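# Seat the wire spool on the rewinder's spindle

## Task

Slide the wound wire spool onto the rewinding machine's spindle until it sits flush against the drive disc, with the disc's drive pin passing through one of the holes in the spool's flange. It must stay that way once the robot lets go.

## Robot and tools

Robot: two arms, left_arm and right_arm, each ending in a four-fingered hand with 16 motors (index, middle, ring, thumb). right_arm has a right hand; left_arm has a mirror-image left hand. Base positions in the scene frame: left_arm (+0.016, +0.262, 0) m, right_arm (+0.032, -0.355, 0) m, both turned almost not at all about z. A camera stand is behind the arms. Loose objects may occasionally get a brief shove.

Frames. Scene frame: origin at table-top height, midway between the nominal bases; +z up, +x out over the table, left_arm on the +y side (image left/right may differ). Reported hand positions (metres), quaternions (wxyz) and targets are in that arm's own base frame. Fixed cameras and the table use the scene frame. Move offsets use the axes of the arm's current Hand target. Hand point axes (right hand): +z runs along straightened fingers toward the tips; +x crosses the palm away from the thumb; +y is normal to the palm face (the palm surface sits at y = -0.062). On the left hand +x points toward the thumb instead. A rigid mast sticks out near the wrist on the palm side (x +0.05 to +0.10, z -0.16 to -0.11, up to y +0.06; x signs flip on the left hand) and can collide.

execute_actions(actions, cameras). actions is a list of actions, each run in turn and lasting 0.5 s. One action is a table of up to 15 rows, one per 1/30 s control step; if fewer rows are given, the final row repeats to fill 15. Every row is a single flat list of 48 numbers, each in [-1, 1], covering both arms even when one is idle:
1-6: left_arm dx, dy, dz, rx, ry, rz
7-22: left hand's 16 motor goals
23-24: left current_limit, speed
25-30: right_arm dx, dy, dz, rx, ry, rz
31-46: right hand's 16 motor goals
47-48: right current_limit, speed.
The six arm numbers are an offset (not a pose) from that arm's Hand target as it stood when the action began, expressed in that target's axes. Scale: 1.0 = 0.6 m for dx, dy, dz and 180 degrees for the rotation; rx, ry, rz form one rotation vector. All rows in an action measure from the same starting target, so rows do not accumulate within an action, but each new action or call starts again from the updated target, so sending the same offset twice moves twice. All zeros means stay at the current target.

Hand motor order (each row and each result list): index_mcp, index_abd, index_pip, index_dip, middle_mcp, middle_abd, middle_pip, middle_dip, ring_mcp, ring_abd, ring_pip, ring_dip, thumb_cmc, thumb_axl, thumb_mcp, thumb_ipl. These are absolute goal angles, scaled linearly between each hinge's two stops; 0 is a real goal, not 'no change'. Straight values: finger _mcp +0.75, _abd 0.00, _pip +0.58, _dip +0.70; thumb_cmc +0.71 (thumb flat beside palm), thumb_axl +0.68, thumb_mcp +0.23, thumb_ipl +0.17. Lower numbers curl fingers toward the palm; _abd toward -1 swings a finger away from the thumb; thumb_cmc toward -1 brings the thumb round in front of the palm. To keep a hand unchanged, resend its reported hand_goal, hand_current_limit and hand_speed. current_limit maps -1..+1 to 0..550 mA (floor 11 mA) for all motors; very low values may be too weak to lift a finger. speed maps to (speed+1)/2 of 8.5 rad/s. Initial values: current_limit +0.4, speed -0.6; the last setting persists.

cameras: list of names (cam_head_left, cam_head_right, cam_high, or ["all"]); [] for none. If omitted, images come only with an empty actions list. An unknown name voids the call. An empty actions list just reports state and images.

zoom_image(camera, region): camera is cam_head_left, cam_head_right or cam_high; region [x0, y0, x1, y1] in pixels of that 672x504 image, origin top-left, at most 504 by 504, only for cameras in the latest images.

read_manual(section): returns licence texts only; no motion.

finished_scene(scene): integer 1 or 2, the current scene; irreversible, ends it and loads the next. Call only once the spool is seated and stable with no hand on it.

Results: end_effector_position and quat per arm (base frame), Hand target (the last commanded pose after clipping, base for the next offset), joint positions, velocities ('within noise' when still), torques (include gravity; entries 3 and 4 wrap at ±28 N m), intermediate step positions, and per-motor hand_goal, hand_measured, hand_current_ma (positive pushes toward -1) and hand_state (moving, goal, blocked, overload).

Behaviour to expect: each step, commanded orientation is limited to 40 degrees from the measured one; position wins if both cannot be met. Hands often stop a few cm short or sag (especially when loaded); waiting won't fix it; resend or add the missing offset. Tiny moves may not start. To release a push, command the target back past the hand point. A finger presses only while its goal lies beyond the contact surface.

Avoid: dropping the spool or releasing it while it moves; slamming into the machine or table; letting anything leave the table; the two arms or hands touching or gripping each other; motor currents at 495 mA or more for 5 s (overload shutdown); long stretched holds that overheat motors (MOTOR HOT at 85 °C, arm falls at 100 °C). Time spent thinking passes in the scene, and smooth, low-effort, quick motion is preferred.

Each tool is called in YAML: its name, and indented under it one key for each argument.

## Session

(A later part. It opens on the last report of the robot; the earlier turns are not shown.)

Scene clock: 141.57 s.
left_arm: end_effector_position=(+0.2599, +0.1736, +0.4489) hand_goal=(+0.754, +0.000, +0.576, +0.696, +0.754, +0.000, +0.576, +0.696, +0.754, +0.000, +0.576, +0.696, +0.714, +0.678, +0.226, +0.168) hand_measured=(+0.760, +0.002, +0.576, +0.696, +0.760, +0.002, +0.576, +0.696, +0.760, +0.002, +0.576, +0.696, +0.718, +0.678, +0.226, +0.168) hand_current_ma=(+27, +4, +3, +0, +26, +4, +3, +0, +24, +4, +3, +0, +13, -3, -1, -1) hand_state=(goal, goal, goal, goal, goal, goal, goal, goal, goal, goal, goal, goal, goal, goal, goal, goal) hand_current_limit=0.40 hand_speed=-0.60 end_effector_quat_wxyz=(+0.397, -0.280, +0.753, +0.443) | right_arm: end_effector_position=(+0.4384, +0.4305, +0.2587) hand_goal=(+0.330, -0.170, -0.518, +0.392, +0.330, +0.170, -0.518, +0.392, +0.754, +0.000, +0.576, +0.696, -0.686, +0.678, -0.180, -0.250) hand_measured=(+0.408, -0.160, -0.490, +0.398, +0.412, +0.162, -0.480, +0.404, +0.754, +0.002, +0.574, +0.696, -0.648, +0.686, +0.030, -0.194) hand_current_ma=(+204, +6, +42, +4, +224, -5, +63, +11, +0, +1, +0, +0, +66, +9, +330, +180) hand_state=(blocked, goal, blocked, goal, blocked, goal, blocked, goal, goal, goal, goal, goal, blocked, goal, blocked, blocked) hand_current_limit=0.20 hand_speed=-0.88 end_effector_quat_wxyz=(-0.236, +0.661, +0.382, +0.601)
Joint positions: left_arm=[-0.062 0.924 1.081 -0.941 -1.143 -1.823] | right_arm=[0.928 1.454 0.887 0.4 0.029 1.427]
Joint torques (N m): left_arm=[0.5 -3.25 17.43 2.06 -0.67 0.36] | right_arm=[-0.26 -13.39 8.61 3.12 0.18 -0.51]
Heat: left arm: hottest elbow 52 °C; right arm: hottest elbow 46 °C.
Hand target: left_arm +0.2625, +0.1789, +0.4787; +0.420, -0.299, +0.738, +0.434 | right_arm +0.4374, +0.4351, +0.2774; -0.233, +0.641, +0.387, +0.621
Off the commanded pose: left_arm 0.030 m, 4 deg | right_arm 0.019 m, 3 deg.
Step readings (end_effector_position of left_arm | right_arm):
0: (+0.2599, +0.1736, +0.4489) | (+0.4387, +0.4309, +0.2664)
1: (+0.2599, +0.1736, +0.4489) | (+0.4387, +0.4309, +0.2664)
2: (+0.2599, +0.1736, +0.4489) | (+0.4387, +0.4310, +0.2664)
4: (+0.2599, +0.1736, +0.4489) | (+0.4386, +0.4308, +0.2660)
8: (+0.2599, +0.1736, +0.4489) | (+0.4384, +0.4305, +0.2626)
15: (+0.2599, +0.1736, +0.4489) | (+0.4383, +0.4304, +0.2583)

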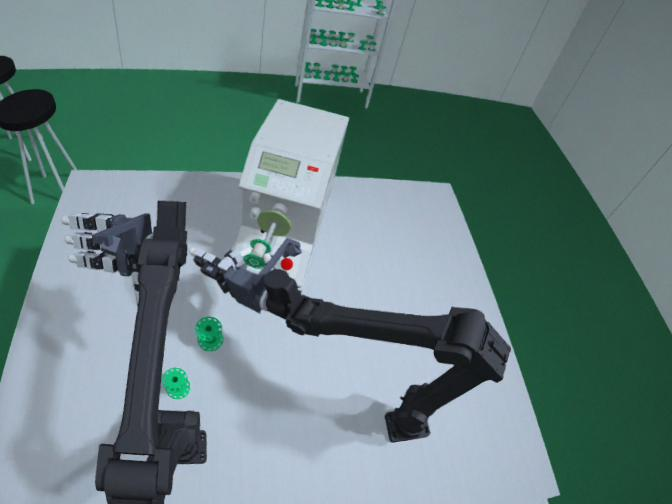

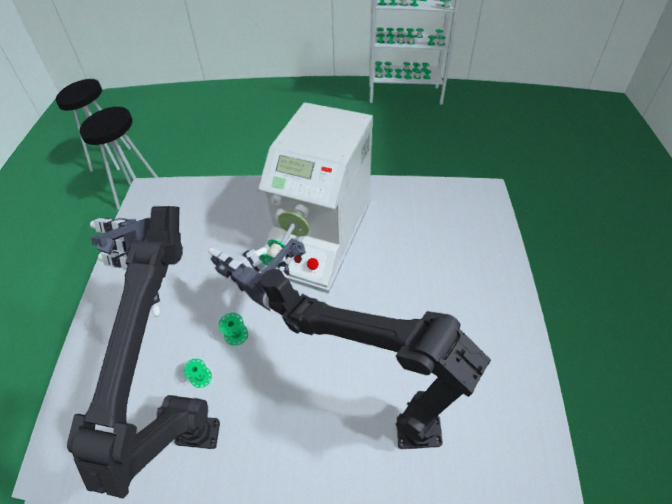

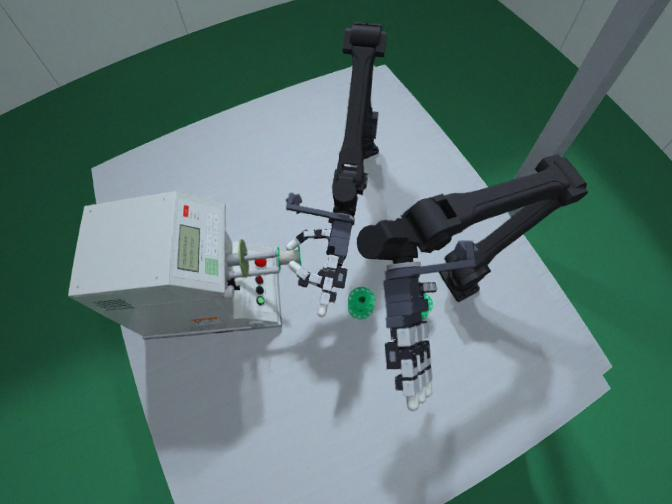

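execute_actions:
  actions:
    - [[0,0,0,0,0,0,0.754,0,0.576,0.696,0.754,0,0.576,0.696,0.754,0,0.576,0.696,0.714,0.678,0.226,0.168,0.4,-0.6,-0.0028,0.0044,-0.0158,0,0,0,0.33,-0.17,-0.518,0.391,0.33,0.17,-0.518,0.391,0.754,0,0.576,0.696,-0.686,0.678,-0.18,-0.25,0.2,-0.88]]
  cameras: ["all"]

zoom_image:
  camera: "cam_high"
  region: [240, 220, 320, 280]

zoom_image:
  camera: "cam_head_left"
  region: [240, 230, 285, 275]

zoom_image:
  camera: "cam_head_right"
  region: [250, 230, 295, 275]

Scene clock: 143.53 s.
left_arm: end_effector_position=(+0.2599, +0.1736, +0.4489) hand_goal=(+0.754, +0.000, +0.576, +0.696, +0.754, +0.000, +0.576, +0.696, +0.754, +0.000, +0.576, +0.696, +0.714, +0.678, +0.226, +0.168) hand_measured=(+0.760, +0.002, +0.576, +0.696, +0.760, +0.002, +0.576, +0.696, +0.760, +0.002, +0.576, +0.696, +0.718, +0.678, +0.226, +0.168) hand_current_ma=(+27, +4, +3, +0, +26, +4, +3, +0, +24, +4, +3, +0, +13, -3, -1, -1) hand_state=(goal, goal, goal, goal, goal, goal, goal, goal, goal, goal, goal, goal, goal, goal, goal, goal) hand_current_limit=0.40 hand_speed=-0.60 end_effector_quat_wxyz=(+0.397, -0.280, +0.753, +0.443) | right_arm: end_effector_position=(+0.4341, +0.4251, +0.2445) hand_goal=(+0.330, -0.170, -0.518, +0.392, +0.330, +0.170, -0.518, +0.392, +0.754, +0.000, +0.576, +0.696, -0.686, +0.678, -0.180, -0.250) hand_measured=(+0.408, -0.160, -0.490, +0.398, +0.412, +0.162, -0.480, +0.404, +0.754, +0.002, +0.574, +0.696, -0.648, +0.686, +0.030, -0.194) hand_current_ma=(+204, +6, +42, +4, +224, -5, +63, +11, +0, +1, +0, +0, +66, +9, +330, +180) hand_state=(blocked, goal, blocked, goal, blocked, goal, blocked, goal, goal, goal, goal, goal, blocked, goal, blocked, blocked) hand_current_limit=0.20 hand_speed=-0.88 end_effector_quat_wxyz=(-0.233, +0.667, +0.386, +0.593)
Joint positions: left_arm=[-0.062 0.924 1.081 -0.941 -1.143 -1.823] | right_arm=[0.928 1.454 0.86 0.404 0.028 1.427]
Joint torques (N m): left_arm=[0.79 -3.78 17.47 1.96 -0.63 0.36] | right_arm=[-0.73 -15.62 8.64 3.19 0.03 -0.49]
Heat: left arm: hottest elbow 52 °C; right arm: hottest elbow 46 °C.
Hand target: left_arm +0.2625, +0.1789, +0.4787; +0.420, -0.299, +0.738, +0.434 | right_arm +0.4337, +0.4258, +0.2773; -0.233, +0.641, +0.387, +0.621
Off the commanded pose: left_arm 0.030 m, 4 deg | right_arm 0.033 m, 4 deg.
Step readings (end_effector_position of left_arm | right_arm):
0: (+0.2599, +0.1736, +0.4489) | (+0.4384, +0.4305, +0.2587)
1: (+0.2599, +0.1736, +0.4489) | (+0.4384, +0.4305, +0.2587)
2: (+0.2599, +0.1736, +0.4489) | (+0.4382, +0.4303, +0.2581)
4: (+0.2599, +0.1736, +0.4489) | (+0.4375, +0.4293, +0.2559)
8: (+0.2599, +0.1736, +0.4489) | (+0.4351, +0.4264, +0.2479)
15: (+0.2599, +0.1736, +0.4489) | (+0.4341, +0.4251, +0.2445)

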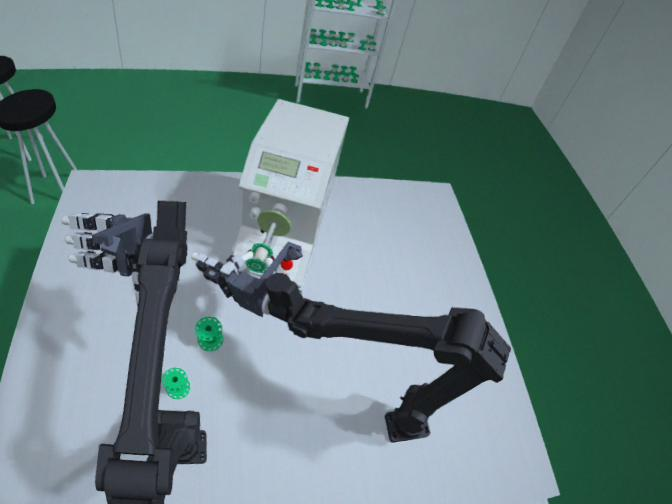

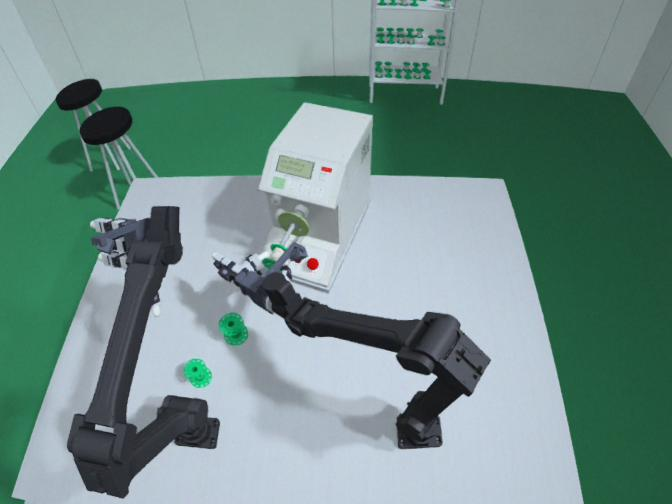

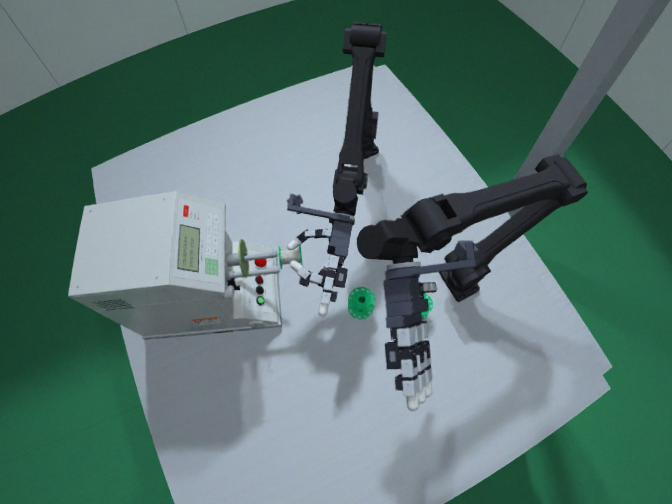

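Scaled by 6.300.

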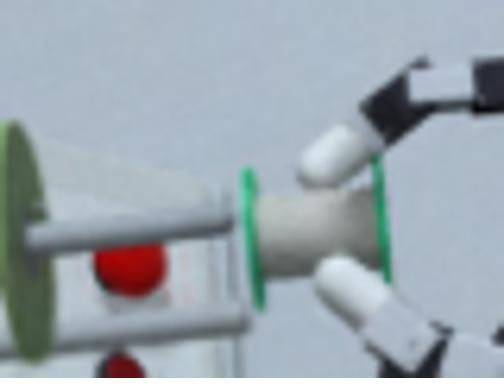

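Scaled by 11.200.

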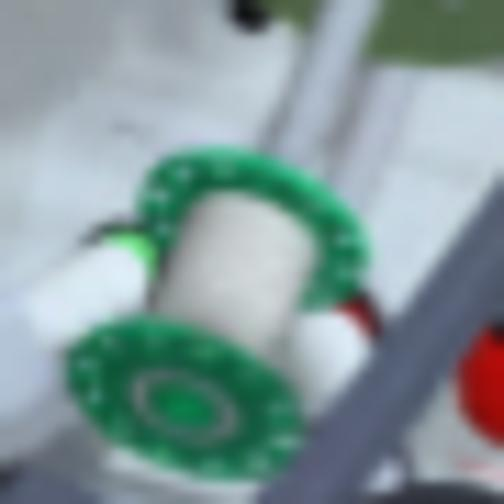

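Scaled by 11.200.

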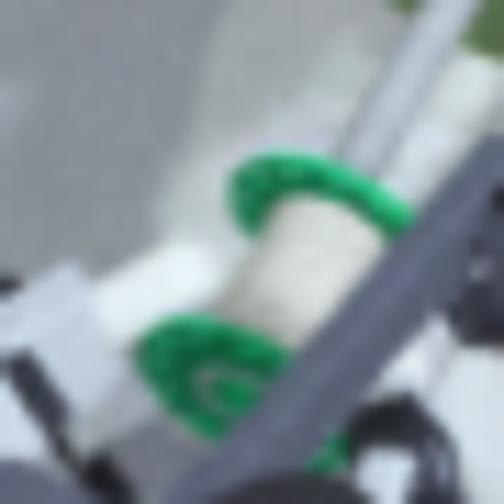

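execute_actions:
  actions:
    - [[0,0,0,0,0,0,0.754,0,0.576,0.696,0.754,0,0.576,0.696,0.754,0,0.576,0.696,0.714,0.678,0.226,0.168,0.4,-0.6,0.0195,0.0036,-0.0024,0,0,0,0.33,-0.17,-0.518,0.391,0.33,0.17,-0.518,0.391,0.754,0,0.576,0.696,-0.686,0.678,-0.18,-0.25,0.2,-0.88]]

Scene clock: 145.33 s.
left_arm: end_effector_position=(+0.2599, +0.1736, +0.4489) hand_goal=(+0.754, +0.000, +0.576, +0.696, +0.754, +0.000, +0.576, +0.696, +0.754, +0.000, +0.576, +0.696, +0.714, +0.678, +0.226, +0.168) hand_measured=(+0.760, +0.002, +0.576, +0.696, +0.760, +0.002, +0.576, +0.696, +0.760, +0.002, +0.576, +0.696, +0.718, +0.678, +0.226, +0.168) hand_current_ma=(+27, +4, +3, +0, +26, +4, +3, +0, +24, +4, +3, +0, +13, -3, -1, -1) hand_state=(goal, goal, goal, goal, goal, goal, goal, goal, goal, goal, goal, goal, goal, goal, goal, goal) hand_current_limit=0.40 hand_speed=-0.60 end_effector_quat_wxyz=(+0.397, -0.280, +0.753, +0.443) | right_arm: end_effector_position=(+0.4321, +0.4225, +0.2551) hand_goal=(+0.330, -0.170, -0.518, +0.392, +0.330, +0.170, -0.518, +0.392, +0.754, +0.000, +0.576, +0.696, -0.686, +0.678, -0.180, -0.250) hand_measured=(+0.408, -0.160, -0.490, +0.398, +0.412, +0.162, -0.480, +0.404, +0.754, +0.002, +0.574, +0.696, -0.648, +0.686, +0.030, -0.194) hand_current_ma=(+204, +6, +42, +4, +224, -5, +63, +11, +0, +1, +0, +0, +66, +9, +330, +180) hand_state=(blocked, goal, blocked, goal, blocked, goal, blocked, goal, goal, goal, goal, goal, blocked, goal, blocked, blocked) hand_current_limit=0.20 hand_speed=-0.88 end_effector_quat_wxyz=(-0.235, +0.664, +0.384, +0.597)
Joint positions: left_arm=[-0.062 0.924 1.081 -0.941 -1.143 -1.823] | right_arm=[0.928 1.431 0.86 0.393 0.028 1.427]
Joint torques (N m): left_arm=[0.62 -3.66 17.39 1.98 -0.64 0.36] | right_arm=[-1.32 -14.97 9.89 2.17 0.01 -0.52]
Heat: left arm: hottest elbow 52 °C; right arm: hottest elbow 46 °C.
Hand target: left_arm +0.2625, +0.1789, +0.4787; +0.420, -0.299, +0.738, +0.434 | right_arm +0.4337, +0.4258, +0.2894; -0.233, +0.641, +0.387, +0.621
Off the commanded pose: left_arm 0.030 m, 4 deg | right_arm 0.034 m, 4 deg.
Step readings (end_effector_position of left_arm | right_arm):
0: (+0.2599, +0.1736, +0.4489) | (+0.4341, +0.4251, +0.2445)
1: (+0.2599, +0.1736, +0.4489) | (+0.4341, +0.4251, +0.2445)
2: (+0.2599, +0.1736, +0.4489) | (+0.4341, +0.4251, +0.2449)
4: (+0.2599, +0.1736, +0.4489) | (+0.4339, +0.4248, +0.2464)
8: (+0.2599, +0.1736, +0.4489) | (+0.4329, +0.4235, +0.2518)
15: (+0.2599, +0.1736, +0.4489) | (+0.4322, +0.4226, +0.2555)

execute_actions:
  actions:
    - [[0,0,0,0,0,0,0.754,0,0.576,0.696,0.754,0,0.576,0.696,0.754,0,0.576,0.696,0.714,0.678,0.226,0.168,0.4,-0.6,0.0024,0.0005,-0.0003,0,0,0,0.33,-0.17,-0.518,0.391,0.33,0.17,-0.518,0.391,0.754,0,0.576,0.696,-0.686,0.678,-0.18,-0.25,0.2,-0.88]]
  cameras: ["all"]

zoom_image:
  camera: "cam_high"
  region: [240, 220, 320, 280]

zoom_image:
  camera: "cam_head_left"
  region: [240, 230, 285, 275]

zoom_image:
  camera: "cam_head_right"
  region: [250, 230, 295, 275]

Scene clock: 146.80 s.
left_arm: end_effector_position=(+0.2599, +0.1736, +0.4489) hand_goal=(+0.754, +0.000, +0.576, +0.696, +0.754, +0.000, +0.576, +0.696, +0.754, +0.000, +0.576, +0.696, +0.714, +0.678, +0.226, +0.168) hand_measured=(+0.760, +0.002, +0.576, +0.696, +0.760, +0.002, +0.576, +0.696, +0.760, +0.002, +0.576, +0.696, +0.718, +0.678, +0.226, +0.168) hand_current_ma=(+27, +4, +3, +0, +26, +4, +3, +0, +24, +4, +3, +0, +13, -3, -1, -1) hand_state=(goal, goal, goal, goal, goal, goal, goal, goal, goal, goal, goal, goal, goal, goal, goal, goal) hand_current_limit=0.40 hand_speed=-0.60 end_effector_quat_wxyz=(+0.397, -0.280, +0.753, +0.443) | right_arm: end_effector_position=(+0.4320, +0.4223, +0.2540) hand_goal=(+0.330, -0.170, -0.518, +0.392, +0.330, +0.170, -0.518, +0.392, +0.754, +0.000, +0.576, +0.696, -0.686, +0.678, -0.180, -0.250) hand_measured=(+0.408, -0.160, -0.490, +0.398, +0.412, +0.162, -0.480, +0.404, +0.754, +0.002, +0.574, +0.696, -0.648, +0.686, +0.030, -0.194) hand_current_ma=(+204, +6, +42, +4, +224, -5, +63, +11, +0, +1, +0, +0, +66, +9, +330, +180) hand_state=(blocked, goal, blocked, goal, blocked, goal, blocked, goal, goal, goal, goal, goal, blocked, goal, blocked, blocked) hand_current_limit=0.20 hand_speed=-0.88 end_effector_quat_wxyz=(-0.235, +0.665, +0.385, +0.595)
Joint positions: left_arm=[-0.062 0.924 1.081 -0.941 -1.143 -1.823] | right_arm=[0.928 1.431 0.86 0.389 0.028 1.427]
Joint torques (N m): left_arm=[0.5 -3.31 17.39 1.96 -0.6 0.33] | right_arm=[-0.62 -15.21 10.21 2.14 -0.01 -0.58]
Heat: left arm: hottest elbow 52 °C; right arm: hottest elbow 46 °C.
Hand target: left_arm +0.2625, +0.1789, +0.4787; +0.420, -0.299, +0.738, +0.434 | right_arm +0.4338, +0.4257, +0.2908; -0.233, +0.641, +0.387, +0.621
Off the commanded pose: left_arm 0.030 m, 4 deg | right_arm 0.037 m, 4 deg.
Step readings (end_effector_position of left_arm | right_arm):
0: (+0.2599, +0.1736, +0.4489) | (+0.4321, +0.4225, +0.2551)
1: (+0.2599, +0.1736, +0.4489) | (+0.4321, +0.4225, +0.2551)
2: (+0.2599, +0.1736, +0.4489) | (+0.4321, +0.4225, +0.2550)
4: (+0.2599, +0.1736, +0.4489) | (+0.4321, +0.4224, +0.2547)
8: (+0.2599, +0.1736, +0.4489) | (+0.4320, +0.4223, +0.2542)
15: (+0.2599, +0.1736, +0.4489) | (+0.4320, +0.4223, +0.2540)

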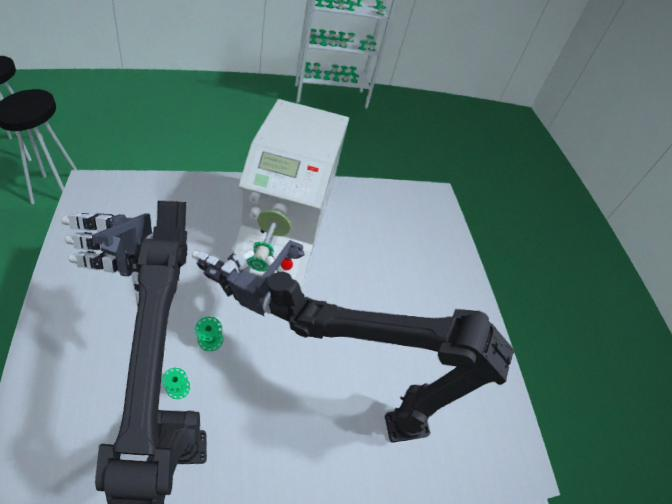

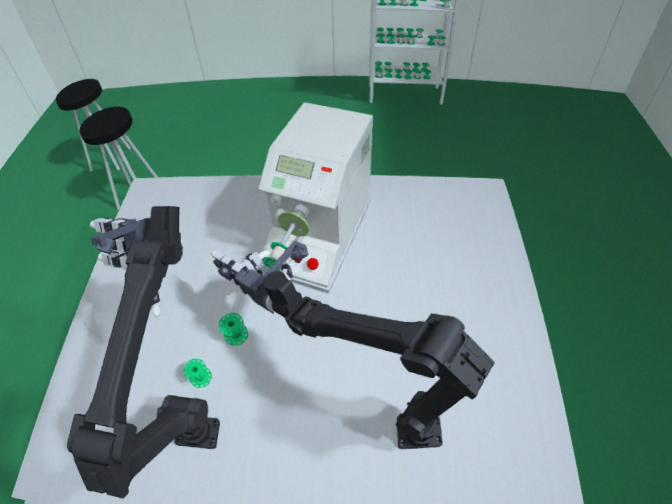

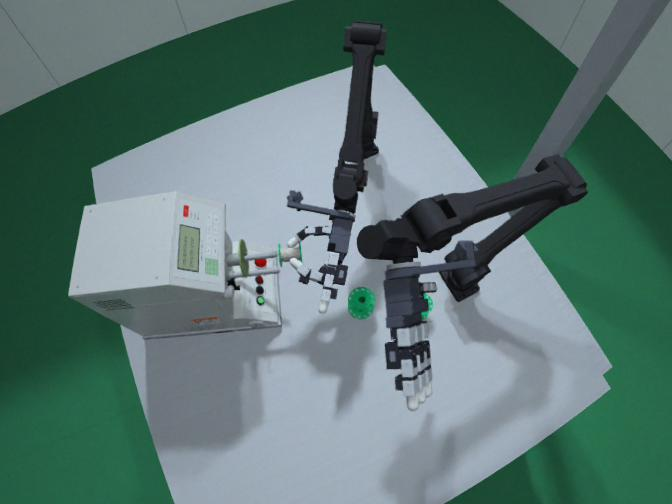

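Scaled by 6.300.

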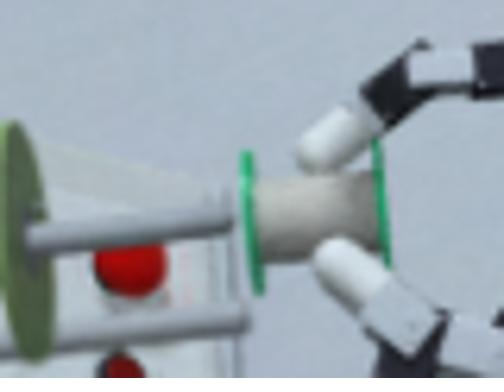

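Scaled by 11.200.

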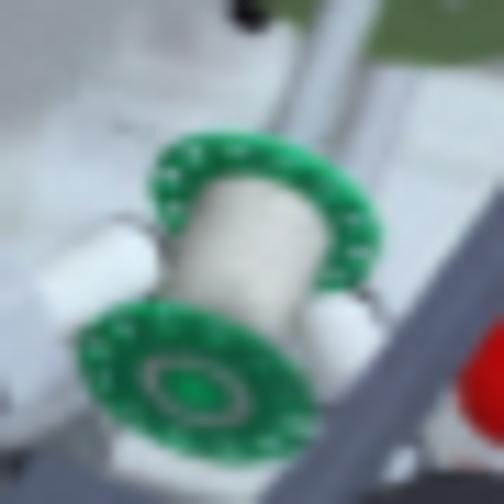

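Scaled by 11.200.

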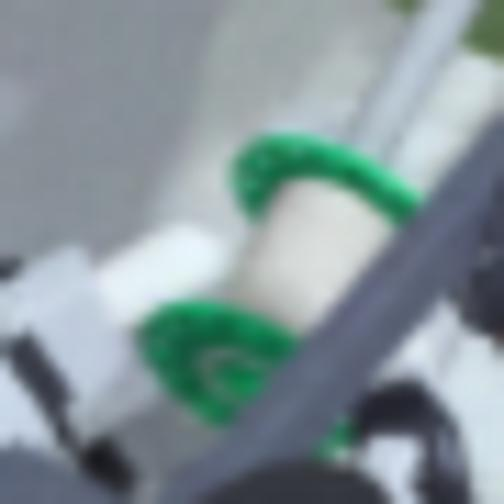

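execute_actions:
  actions:
    - [[0,0,0,0,0,0,0.754,0,0.576,0.696,0.754,0,0.576,0.696,0.754,0,0.576,0.696,0.714,0.678,0.226,0.168,0.4,-0.6,0.0068,0.011,0.0018,0,0,0,0.33,-0.17,-0.518,0.391,0.33,0.17,-0.518,0.391,0.754,0,0.576,0.696,-0.686,0.678,-0.18,-0.25,0.2,-0.88]]
  cameras: ["all"]

zoom_image:
  camera: "cam_high"
  region: [240, 220, 320, 280]

zoom_image:
  camera: "cam_head_left"
  region: [240, 230, 285, 275]

zoom_image:
  camera: "cam_head_right"
  region: [250, 230, 295, 275]

Scene clock: 148.30 s.
left_arm: end_effector_position=(+0.2599, +0.1736, +0.4489) hand_goal=(+0.754, +0.000, +0.576, +0.696, +0.754, +0.000, +0.576, +0.696, +0.754, +0.000, +0.576, +0.696, +0.714, +0.678, +0.226, +0.168) hand_measured=(+0.760, +0.002, +0.576, +0.696, +0.760, +0.002, +0.576, +0.696, +0.760, +0.002, +0.576, +0.696, +0.718, +0.678, +0.226, +0.168) hand_current_ma=(+27, +4, +3, +0, +26, +4, +3, +0, +24, +4, +3, +0, +13, -3, -1, -1) hand_state=(goal, goal, goal, goal, goal, goal, goal, goal, goal, goal, goal, goal, goal, goal, goal, goal) hand_current_limit=0.40 hand_speed=-0.60 end_effector_quat_wxyz=(+0.397, -0.280, +0.753, +0.443) | right_arm: end_effector_position=(+0.4321, +0.4215, +0.2522) hand_goal=(+0.330, -0.170, -0.518, +0.392, +0.330, +0.170, -0.518, +0.392, +0.754, +0.000, +0.576, +0.696, -0.686, +0.678, -0.180, -0.250) hand_measured=(+0.408, -0.160, -0.490, +0.398, +0.412, +0.162, -0.480, +0.404, +0.754, +0.002, +0.574, +0.696, -0.648, +0.686, +0.030, -0.194) hand_current_ma=(+204, +6, +42, +4, +224, -5, +63, +11, +0, +1, +0, +0, +66, +9, +330, +180) hand_state=(blocked, goal, blocked, goal, blocked, goal, blocked, goal, goal, goal, goal, goal, blocked, goal, blocked, blocked) hand_current_limit=0.20 hand_speed=-0.88 end_effector_quat_wxyz=(-0.236, +0.667, +0.388, +0.590)
Joint positions: left_arm=[-0.062 0.924 1.081 -0.941 -1.143 -1.823] | right_arm=[0.923 1.427 0.86 0.374 0.016 1.427]
Joint torques (N m): left_arm=[0.09 -3.43 17.43 1.85 -0.66 0.37] | right_arm=[-1.32 -15.62 10.69 2.19 -0.01 -0.62]
Heat: left arm: hottest elbow 52 °C; right arm: hottest elbow 46 °C.
Hand target: left_arm +0.2625, +0.1789, +0.4787; +0.420, -0.299, +0.738, +0.434 | right_arm +0.4393, +0.4236, +0.2958; -0.233, +0.641, +0.387, +0.621
Off the commanded pose: left_arm 0.030 m, 4 deg | right_arm 0.044 m, 5 deg.
Step readings (end_effector_position of left_arm | right_arm):
0: (+0.2599, +0.1736, +0.4489) | (+0.4320, +0.4223, +0.2540)
1: (+0.2599, +0.1736, +0.4489) | (+0.4320, +0.4224, +0.2540)
2: (+0.2599, +0.1736, +0.4489) | (+0.4318, +0.4226, +0.2536)
4: (+0.2599, +0.1736, +0.4489) | (+0.4313, +0.4231, +0.2530)
8: (+0.2599, +0.1736, +0.4489) | (+0.4318, +0.4222, +0.2522)
15: (+0.2599, +0.1736, +0.4489) | (+0.4322, +0.4214, +0.2522)

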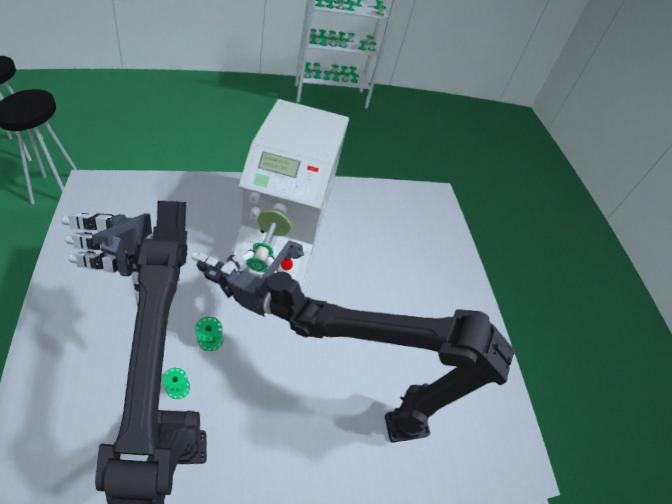

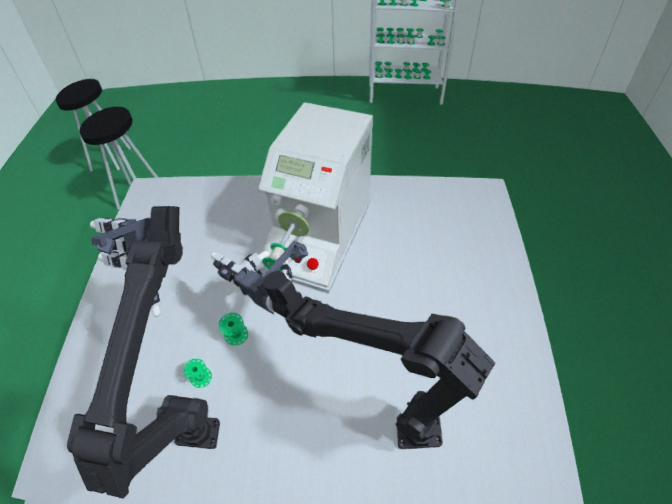

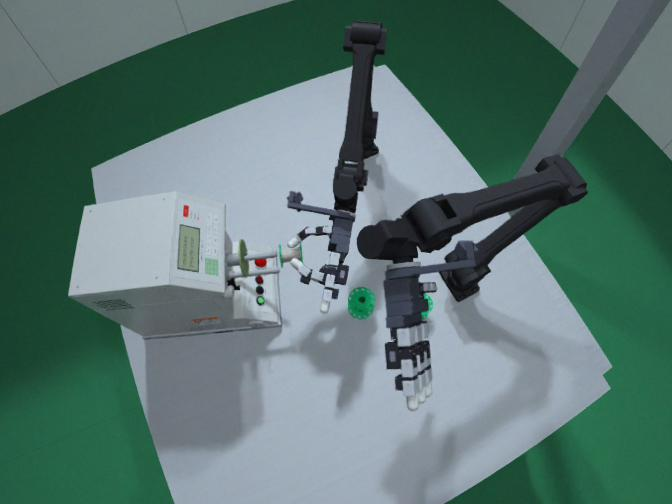

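Scaled by 6.300.

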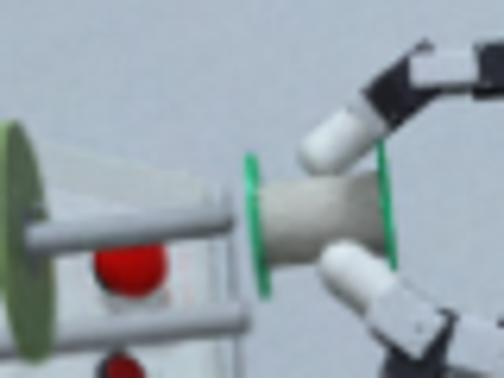

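Scaled by 11.200.

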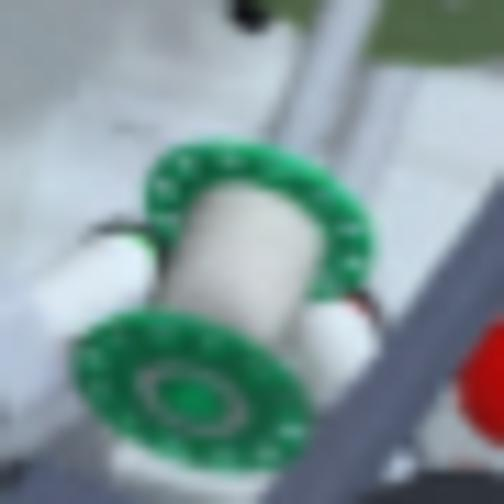

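Scaled by 11.200.

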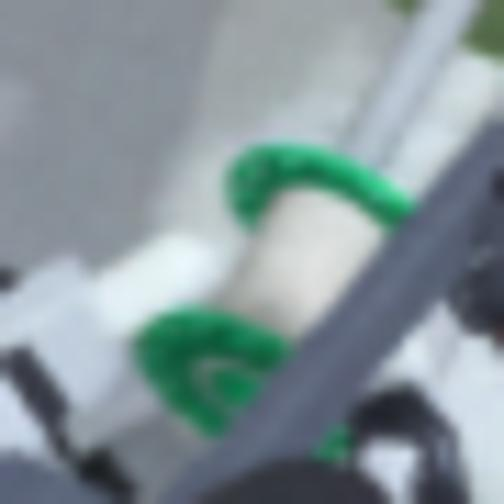

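execute_actions:
  actions:
    - [[0,0,0,0,0,0,0.754,0,0.576,0.696,0.754,0,0.576,0.696,0.754,0,0.576,0.696,0.714,0.678,0.226,0.168,0.4,-0.6,0.013,0.0024,-0.0016,0,0.0056,-0.0015,0.33,-0.17,-0.518,0.391,0.33,0.17,-0.518,0.391,0.754,0,0.576,0.696,-0.686,0.678,-0.18,-0.25,0.2,-0.88]]

Scene clock: 150.20 s.
left_arm: end_effector_position=(+0.2599, +0.1736, +0.4489) hand_goal=(+0.754, +0.000, +0.576, +0.696, +0.754, +0.000, +0.576, +0.696, +0.754, +0.000, +0.576, +0.696, +0.714, +0.678, +0.226, +0.168) hand_measured=(+0.760, +0.002, +0.576, +0.696, +0.760, +0.002, +0.576, +0.696, +0.760, +0.002, +0.576, +0.696, +0.718, +0.678, +0.226, +0.168) hand_current_ma=(+27, +4, +3, +0, +26, +4, +3, +0, +24, +4, +3, +0, +13, -3, -1, -1) hand_state=(goal, goal, goal, goal, goal, goal, goal, goal, goal, goal, goal, goal, goal, goal, goal, goal) hand_current_limit=0.40 hand_speed=-0.60 end_effector_quat_wxyz=(+0.397, -0.280, +0.753, +0.443) | right_arm: end_effector_position=(+0.4314, +0.4208, +0.2584) hand_goal=(+0.330, -0.170, -0.518, +0.392, +0.330, +0.170, -0.518, +0.392, +0.754, +0.000, +0.576, +0.696, -0.686, +0.678, -0.180, -0.250) hand_measured=(+0.408, -0.160, -0.490, +0.398, +0.412, +0.162, -0.480, +0.404, +0.754, +0.002, +0.574, +0.696, -0.648, +0.686, +0.030, -0.194) hand_current_ma=(+204, +6, +42, +4, +224, -5, +63, +11, +0, +1, +0, +0, +66, +9, +330, +180) hand_state=(blocked, goal, blocked, goal, blocked, goal, blocked, goal, goal, goal, goal, goal, blocked, goal, blocked, blocked) hand_current_limit=0.20 hand_speed=-0.88 end_effector_quat_wxyz=(-0.238, +0.663, +0.389, +0.594)
Joint positions: left_arm=[-0.062 0.924 1.081 -0.941 -1.143 -1.823] | right_arm=[0.923 1.417 0.86 0.374 0.012 1.423]
Joint torques (N m): left_arm=[0.38 -3.37 17.46 1.99 -0.63 0.34] | right_arm=[-1.08 -14.74 10.97 2.56 -0.04 -0.59]
Heat: left arm: hottest elbow 52 °C; right arm: hottest elbow 46 °C.
Hand target: left_arm +0.2625, +0.1789, +0.4787; +0.420, -0.299, +0.738, +0.434 | right_arm +0.4393, +0.4236, +0.3039; -0.235, +0.634, +0.387, +0.627
Off the commanded pose: left_arm 0.030 m, 4 deg | right_arm 0.046 m, 5 deg.
Step readings (end_effector_position of left_arm | right_arm):
0: (+0.2599, +0.1736, +0.4489) | (+0.4321, +0.4215, +0.2522)
1: (+0.2599, +0.1736, +0.4489) | (+0.4321, +0.4215, +0.2524)
2: (+0.2599, +0.1736, +0.4489) | (+0.4321, +0.4215, +0.2524)
4: (+0.2599, +0.1736, +0.4489) | (+0.4320, +0.4215, +0.2531)
8: (+0.2599, +0.1736, +0.4489) | (+0.4317, +0.4210, +0.2563)
15: (+0.2599, +0.1736, +0.4489) | (+0.4314, +0.4208, +0.2584)

execute_actions:
  actions:
    - [[0,0,0,0,0,0,0.754,0,0.576,0.696,0.754,0,0.576,0.696,0.754,0,0.576,0.696,0.714,0.678,0.226,0.168,0.4,-0.6,-0.0028,0.019,0.0058,0,0,0,0.33,-0.17,-0.518,0.391,0.33,0.17,-0.518,0.391,0.754,0,0.576,0.696,-0.686,0.678,-0.18,-0.25,0.2,-0.88]]
  cameras: ["all"]

zoom_image:
  camera: "cam_high"
  region: [240, 220, 320, 280]

zoom_image:
  camera: "cam_head_left"
  region: [240, 230, 285, 275]

zoom_image:
  camera: "cam_head_right"
  region: [250, 230, 295, 275]

Scene clock: 153.27 s.
left_arm: end_effector_position=(+0.2599, +0.1736, +0.4489) hand_goal=(+0.754, +0.000, +0.576, +0.696, +0.754, +0.000, +0.576, +0.696, +0.754, +0.000, +0.576, +0.696, +0.714, +0.678, +0.226, +0.168) hand_measured=(+0.760, +0.002, +0.576, +0.696, +0.760, +0.002, +0.576, +0.696, +0.760, +0.002, +0.576, +0.696, +0.718, +0.678, +0.226, +0.168) hand_current_ma=(+27, +4, +3, +0, +26, +4, +3, +0, +24, +4, +3, +0, +13, -3, -1, -1) hand_state=(goal, goal, goal, goal, goal, goal, goal, goal, goal, goal, goal, goal, goal, goal, goal, goal) hand_current_limit=0.40 hand_speed=-0.60 end_effector_quat_wxyz=(+0.397, -0.280, +0.753, +0.443) | right_arm: end_effector_position=(+0.4399, +0.4145, +0.2585) hand_goal=(+0.330, -0.170, -0.518, +0.392, +0.330, +0.170, -0.518, +0.392, +0.754, +0.000, +0.576, +0.696, -0.686, +0.678, -0.180, -0.250) hand_measured=(+0.408, -0.160, -0.490, +0.398, +0.412, +0.162, -0.480, +0.404, +0.754, +0.002, +0.574, +0.696, -0.648, +0.684, +0.030, -0.194) hand_current_ma=(+204, +6, +42, +4, +224, -5, +63, +11, +0, +1, +0, +0, +66, +6, +330, +179) hand_state=(blocked, goal, blocked, goal, blocked, goal, blocked, goal, goal, goal, goal, goal, blocked, goal, blocked, blocked) hand_current_limit=0.20 hand_speed=-0.88 end_effector_quat_wxyz=(-0.238, +0.662, +0.390, +0.594)
Joint positions: left_arm=[-0.062 0.924 1.081 -0.941 -1.143 -1.823] | right_arm=[0.897 1.417 0.86 0.374 -0.016 1.416]
Joint torques (N m): left_arm=[0.44 -3.55 17.51 1.91 -0.64 0.33] | right_arm=[-1.79 -14.56 11.62 2.32 0.03 -0.53]
Heat: left arm: hottest elbow 53 °C; right arm: hottest elbow 46 °C.
Hand target: left_arm +0.2625, +0.1789, +0.4787; +0.420, -0.299, +0.738, +0.434 | right_arm +0.4505, +0.4192, +0.3041; -0.235, +0.634, +0.387, +0.627
Off the commanded pose: left_arm 0.030 m, 4 deg | right_arm 0.047 m, 5 deg.
Step readings (end_effector_position of left_arm | right_arm):
0: (+0.2599, +0.1736, +0.4489) | (+0.4314, +0.4208, +0.2584)
1: (+0.2599, +0.1736, +0.4489) | (+0.4315, +0.4208, +0.2584)
2: (+0.2599, +0.1736, +0.4489) | (+0.4315, +0.4213, +0.2583)
4: (+0.2599, +0.1736, +0.4489) | (+0.4324, +0.4212, +0.2582)
8: (+0.2599, +0.1736, +0.4489) | (+0.4376, +0.4165, +0.2582)
15: (+0.2599, +0.1736, +0.4489) | (+0.4399, +0.4145, +0.2585)

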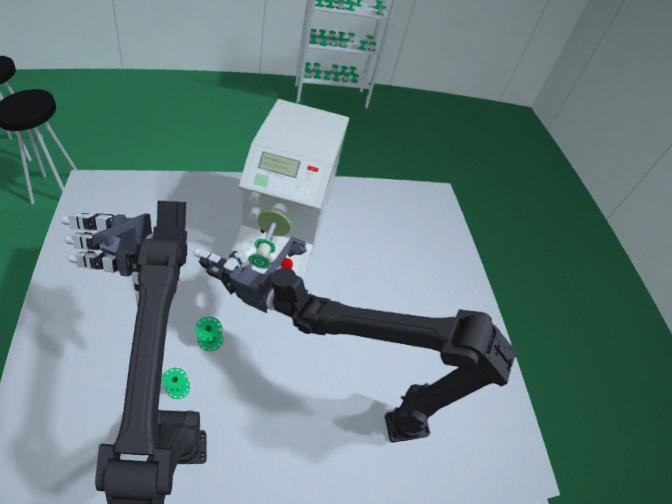

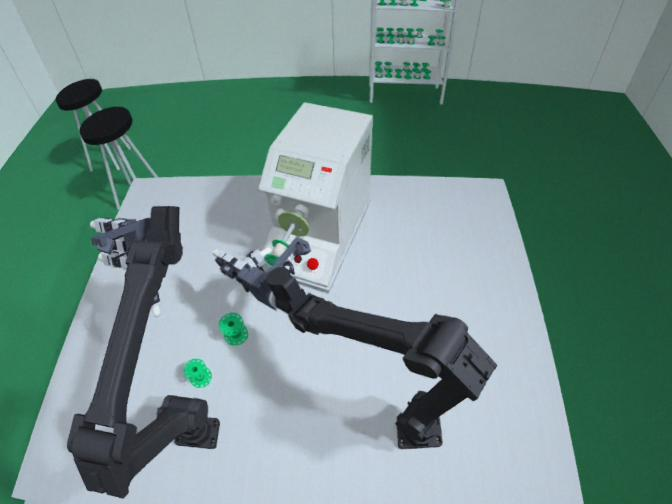

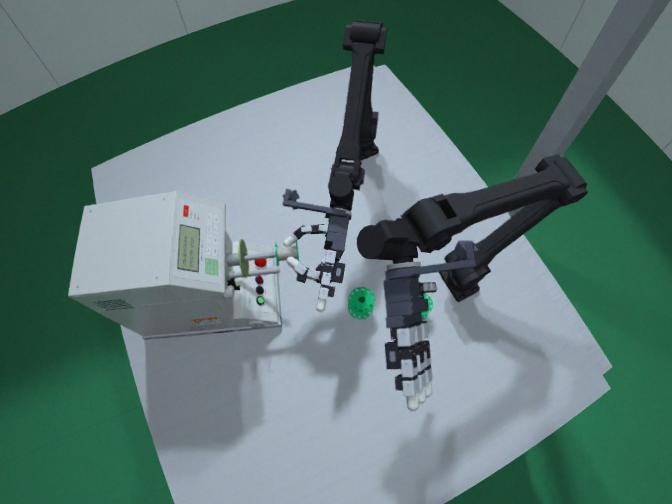

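Scaled by 6.300.

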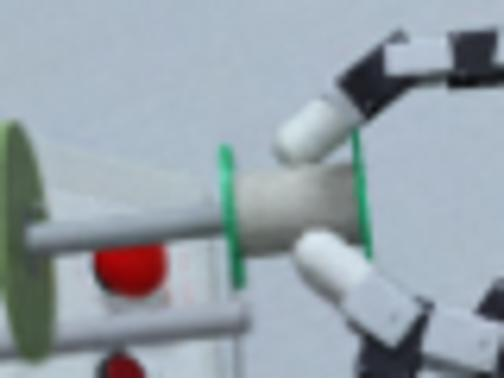

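Scaled by 11.200.

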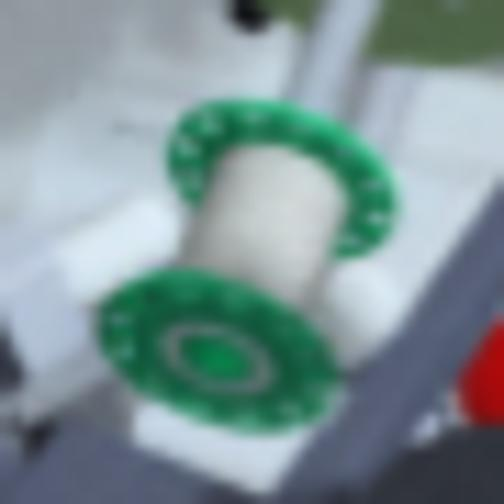

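Scaled by 11.200.

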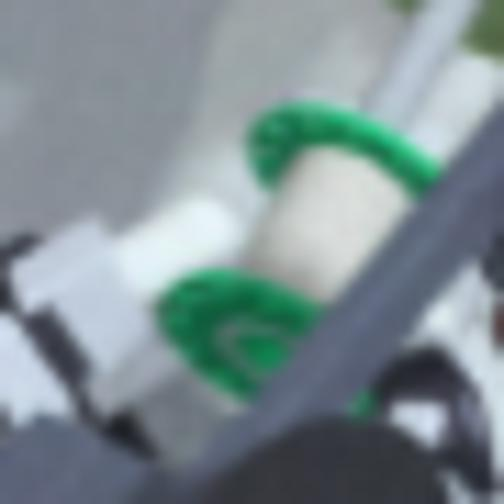

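execute_actions:
  actions:
    - [[0,0,0,0,0,0,0.754,0,0.576,0.696,0.754,0,0.576,0.696,0.754,0,0.576,0.696,0.714,0.678,0.226,0.168,0.4,-0.6,0.0008,-0.0025,0.0033,0.008,0.0016,-0.0012,0.33,-0.17,-0.518,0.391,0.33,0.17,-0.518,0.391,0.754,0,0.576,0.696,-0.686,0.678,-0.18,-0.25,0.2,-0.88]]
  cameras: ["all"]

zoom_image:
  camera: "cam_high"
  region: [240, 220, 320, 280]

zoom_image:
  camera: "cam_head_left"
  region: [240, 230, 285, 275]

zoom_image:
  camera: "cam_head_right"
  region: [250, 230, 295, 275]

Scene clock: 156.43 s.
left_arm: end_effector_position=(+0.2599, +0.1736, +0.4489) hand_goal=(+0.754, +0.000, +0.576, +0.696, +0.754, +0.000, +0.576, +0.696, +0.754, +0.000, +0.576, +0.696, +0.714, +0.678, +0.226, +0.168) hand_measured=(+0.760, +0.002, +0.576, +0.696, +0.760, +0.002, +0.576, +0.696, +0.760, +0.002, +0.576, +0.696, +0.718, +0.678, +0.226, +0.168) hand_current_ma=(+27, +4, +3, +0, +26, +4, +3, +0, +24, +4, +3, +0, +13, -3, -1, -1) hand_state=(goal, goal, goal, goal, goal, goal, goal, goal, goal, goal, goal, goal, goal, goal, goal, goal) hand_current_limit=0.40 hand_speed=-0.60 end_effector_quat_wxyz=(+0.397, -0.280, +0.753, +0.443) | right_arm: end_effector_position=(+0.4392, +0.4175, +0.2582) hand_goal=(+0.330, -0.170, -0.518, +0.392, +0.330, +0.170, -0.518, +0.392, +0.754, +0.000, +0.576, +0.696, -0.686, +0.678, -0.180, -0.250) hand_measured=(+0.408, -0.160, -0.490, +0.398, +0.412, +0.162, -0.480, +0.404, +0.754, +0.002, +0.574, +0.696, -0.648, +0.684, +0.030, -0.194) hand_current_ma=(+204, +6, +42, +4, +224, -5, +63, +11, +0, +1, +0, +0, +66, +7, +330, +175) hand_state=(blocked, goal, blocked, goal, blocked, goal, blocked, goal, goal, goal, goal, goal, blocked, goal, blocked, blocked) hand_current_limit=0.20 hand_speed=-0.88 end_effector_quat_wxyz=(-0.246, +0.659, +0.397, +0.590)
Joint positions: left_arm=[-0.062 0.924 1.081 -0.941 -1.143 -1.823] | right_arm=[0.893 1.417 0.86 0.374 -0.042 1.415]
Joint torques (N m): left_arm=[0.67 -3.49 17.36 1.95 -0.62 0.37] | right_arm=[-1.49 -14.51 11.58 2.45 -0.19 -0.59]
Heat: left arm: hottest elbow 53 °C; right arm: hottest elbow 46 °C.
Hand target: left_arm +0.2625, +0.1789, +0.4787; +0.420, -0.299, +0.738, +0.434 | right_arm +0.4505, +0.4218, +0.3040; -0.243, +0.629, +0.395, +0.624
Off the commanded pose: left_arm 0.030 m, 4 deg | right_arm 0.047 m, 5 deg.
Step readings (end_effector_position of left_arm | right_arm):
0: (+0.2599, +0.1736, +0.4489) | (+0.4399, +0.4145, +0.2585)
1: (+0.2599, +0.1736, +0.4489) | (+0.4398, +0.4147, +0.2585)
2: (+0.2599, +0.1736, +0.4489) | (+0.4397, +0.4152, +0.2585)
4: (+0.2599, +0.1736, +0.4489) | (+0.4393, +0.4167, +0.2583)
8: (+0.2599, +0.1736, +0.4489) | (+0.4391, +0.4175, +0.2583)
15: (+0.2599, +0.1736, +0.4489) | (+0.4392, +0.4174, +0.2583)

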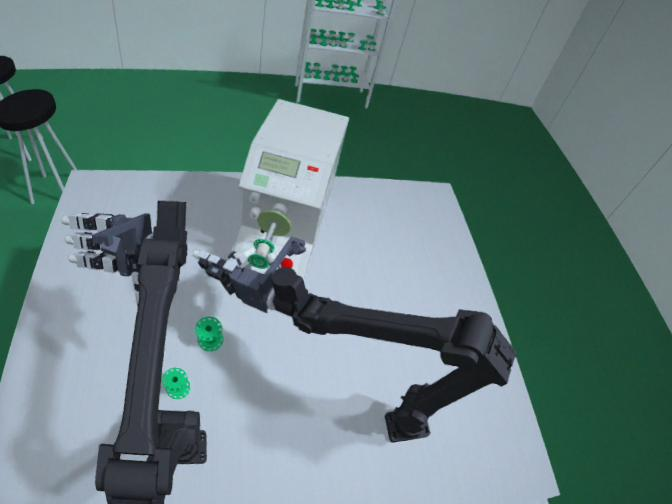

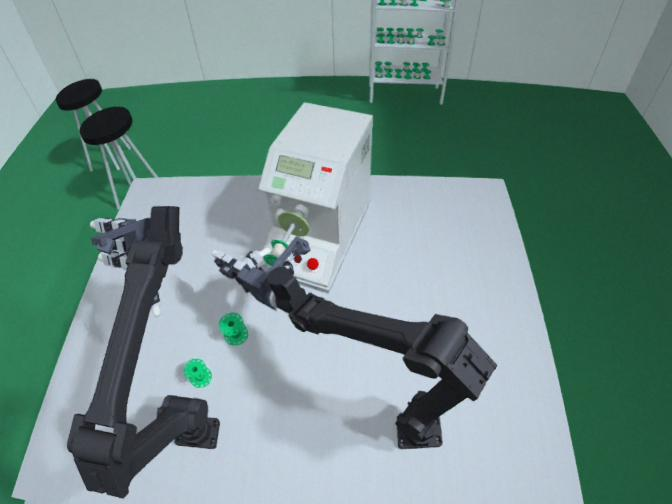

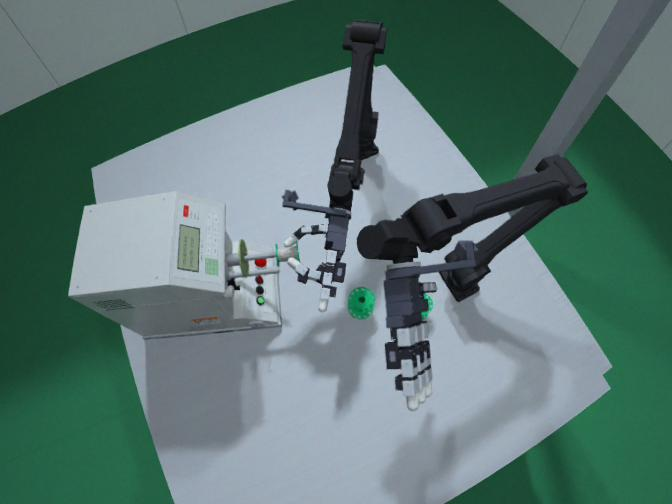

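Scaled by 6.300.

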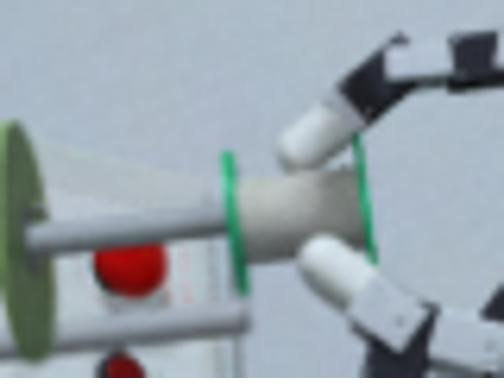

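Scaled by 11.200.

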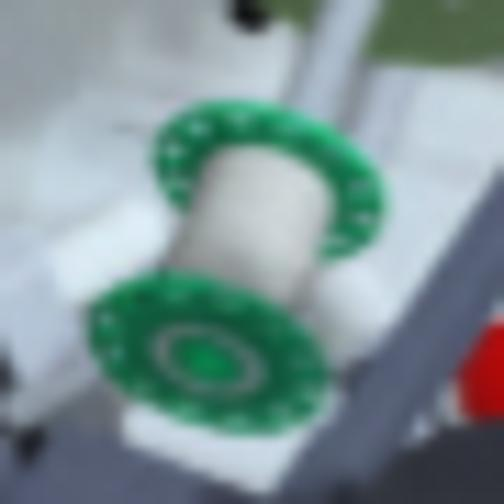

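Scaled by 11.200.

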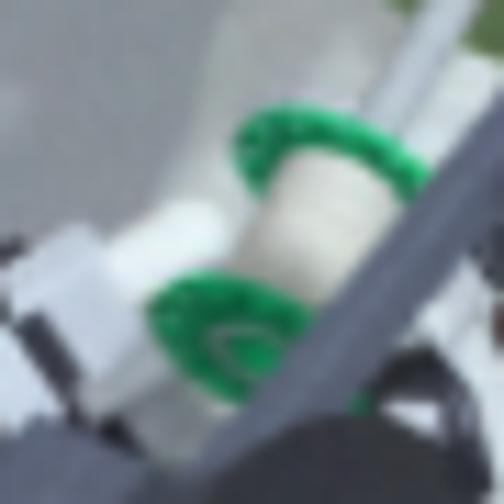

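execute_actions:
  actions:
    - [[0,0,0,0,0,0,0.754,0,0.576,0.696,0.754,0,0.576,0.696,0.754,0,0.576,0.696,0.714,0.678,0.226,0.168,0.4,-0.6,0.006,-0.0193,0.02,0,0,0,0.33,-0.17,-0.518,0.391,0.33,0.17,-0.518,0.391,0.754,0,0.576,0.696,-0.686,0.678,-0.18,-0.25,0.2,-0.88]]

Scene clock: 158.57 s.
left_arm: end_effector_position=(+0.2599, +0.1736, +0.4489) hand_goal=(+0.754, +0.000, +0.576, +0.696, +0.754, +0.000, +0.576, +0.696, +0.754, +0.000, +0.576, +0.696, +0.714, +0.678, +0.226, +0.168) hand_measured=(+0.760, +0.002, +0.576, +0.696, +0.760, +0.002, +0.576, +0.696, +0.760, +0.002, +0.576, +0.696, +0.718, +0.678, +0.226, +0.168) hand_current_ma=(+27, +4, +3, +0, +26, +4, +3, +0, +24, +4, +3, +0, +13, -3, -1, -1) hand_state=(goal, goal, goal, goal, goal, goal, goal, goal, goal, goal, goal, goal, goal, goal, goal, goal) hand_current_limit=0.40 hand_speed=-0.60 end_effector_quat_wxyz=(+0.397, -0.280, +0.753, +0.443) | right_arm: end_effector_position=(+0.4368, +0.4192, +0.2566) hand_goal=(+0.330, -0.170, -0.518, +0.392, +0.330, +0.170, -0.518, +0.392, +0.754, +0.000, +0.576, +0.696, -0.686, +0.678, -0.180, -0.250) hand_measured=(+0.408, -0.160, -0.490, +0.398, +0.412, +0.162, -0.480, +0.404, +0.754, +0.002, +0.574, +0.696, -0.648, +0.686, +0.030, -0.194) hand_current_ma=(+204, +6, +42, +4, +224, -5, +63, +11, +0, +1, +0, +0, +66, +7, +330, +174) hand_state=(blocked, goal, blocked, goal, blocked, goal, blocked, goal, goal, goal, goal, goal, blocked, goal, blocked, blocked) hand_current_limit=0.20 hand_speed=-0.88 end_effector_quat_wxyz=(-0.241, +0.660, +0.396, +0.591)
Joint positions: left_arm=[-0.062 0.924 1.081 -0.941 -1.143 -1.823] | right_arm=[0.904 1.421 0.86 0.374 -0.023 1.413]
Joint torques (N m): left_arm=[0.5 -3.31 17.43 1.91 -0.66 0.34] | right_arm=[-1.08 -12.92 13.53 2.36 0.17 -0.5]
Heat: left arm: hottest elbow 53 °C; right arm: hottest elbow 46 °C.
Hand target: left_arm +0.2625, +0.1789, +0.4787; +0.420, -0.299, +0.738, +0.434 | right_arm +0.4481, +0.4386, +0.3041; -0.243, +0.629, +0.395, +0.624
Off the commanded pose: left_arm 0.030 m, 4 deg | right_arm 0.053 m, 5 deg.
Step readings (end_effector_position of left_arm | right_arm):
0: (+0.2599, +0.1736, +0.4489) | (+0.4392, +0.4175, +0.2582)
1: (+0.2599, +0.1736, +0.4489) | (+0.4392, +0.4174, +0.2583)
2: (+0.2599, +0.1736, +0.4489) | (+0.4394, +0.4172, +0.2583)
4: (+0.2599, +0.1736, +0.4489) | (+0.4392, +0.4169, +0.2584)
8: (+0.2599, +0.1736, +0.4489) | (+0.4376, +0.4183, +0.2573)
15: (+0.2599, +0.1736, +0.4489) | (+0.4367, +0.4193, +0.2566)

execute_actions:
  actions:
    - [[0,0,0,0,0,0,0.754,0,0.576,0.696,0.754,0,0.576,0.696,0.754,0,0.576,0.696,0.714,0.678,0.226,0.168,0.4,-0.6,0.0028,-0.0044,0.0158,0,0,0,0.33,-0.17,-0.518,0.391,0.33,0.17,-0.518,0.391,0.754,0,0.576,0.696,-0.686,0.678,-0.18,-0.25,0.2,-0.88]]

Scene clock: 159.67 s.
left_arm: end_effector_position=(+0.2599, +0.1736, +0.4489) hand_goal=(+0.754, +0.000, +0.576, +0.696, +0.754, +0.000, +0.576, +0.696, +0.754, +0.000, +0.576, +0.696, +0.714, +0.678, +0.226, +0.168) hand_measured=(+0.760, +0.002, +0.576, +0.696, +0.760, +0.002, +0.576, +0.696, +0.760, +0.002, +0.576, +0.696, +0.718, +0.678, +0.226, +0.168) hand_current_ma=(+27, +4, +3, +0, +26, +4, +3, +0, +24, +4, +3, +0, +13, -3, -1, -1) hand_state=(goal, goal, goal, goal, goal, goal, goal, goal, goal, goal, goal, goal, goal, goal, goal, goal) hand_current_limit=0.40 hand_speed=-0.60 end_effector_quat_wxyz=(+0.397, -0.280, +0.753, +0.443) | right_arm: end_effector_position=(+0.4389, +0.4264, +0.2478) hand_goal=(+0.330, -0.170, -0.518, +0.392, +0.330, +0.170, -0.518, +0.392, +0.754, +0.000, +0.576, +0.696, -0.686, +0.678, -0.180, -0.250) hand_measured=(+0.408, -0.160, -0.490, +0.398, +0.412, +0.162, -0.480, +0.404, +0.754, +0.002, +0.574, +0.696, -0.648, +0.686, +0.030, -0.194) hand_current_ma=(+204, +6, +43, +5, +224, -5, +63, +11, +0, +1, +0, +0, +67, +9, +330, +174) hand_state=(blocked, goal, blocked, goal, blocked, goal, blocked, goal, goal, goal, goal, goal, blocked, goal, blocked, blocked) hand_current_limit=0.20 hand_speed=-0.88 end_effector_quat_wxyz=(-0.236, +0.664, +0.399, +0.586)
Joint positions: left_arm=[-0.062 0.924 1.081 -0.941 -1.143 -1.823] | right_arm=[0.912 1.45 0.874 0.374 -0.013 1.41]
Joint torques (N m): left_arm=[0.56 -4.01 17.42 1.98 -0.61 0.36] | right_arm=[0.03 -13.92 14.05 2.41 0.03 -0.45]
Heat: left arm: hottest elbow 53 °C; right arm: hottest elbow 46 °C.
Hand target: left_arm +0.2625, +0.1789, +0.4787; +0.420, -0.299, +0.738, +0.434 | right_arm +0.4514, +0.4481, +0.3043; -0.243, +0.629, +0.395, +0.624
Off the commanded pose: left_arm 0.030 m, 4 deg | right_arm 0.062 m, 6 deg.
Step readings (end_effector_position of left_arm | right_arm):
0: (+0.2599, +0.1736, +0.4489) | (+0.4368, +0.4192, +0.2566)
1: (+0.2599, +0.1736, +0.4489) | (+0.4368, +0.4192, +0.2566)
2: (+0.2599, +0.1736, +0.4489) | (+0.4368, +0.4193, +0.2561)
4: (+0.2599, +0.1736, +0.4489) | (+0.4370, +0.4202, +0.2559)
8: (+0.2599, +0.1736, +0.4489) | (+0.4371, +0.4225, +0.2558)
15: (+0.2599, +0.1736, +0.4489) | (+0.4387, +0.4262, +0.2490)


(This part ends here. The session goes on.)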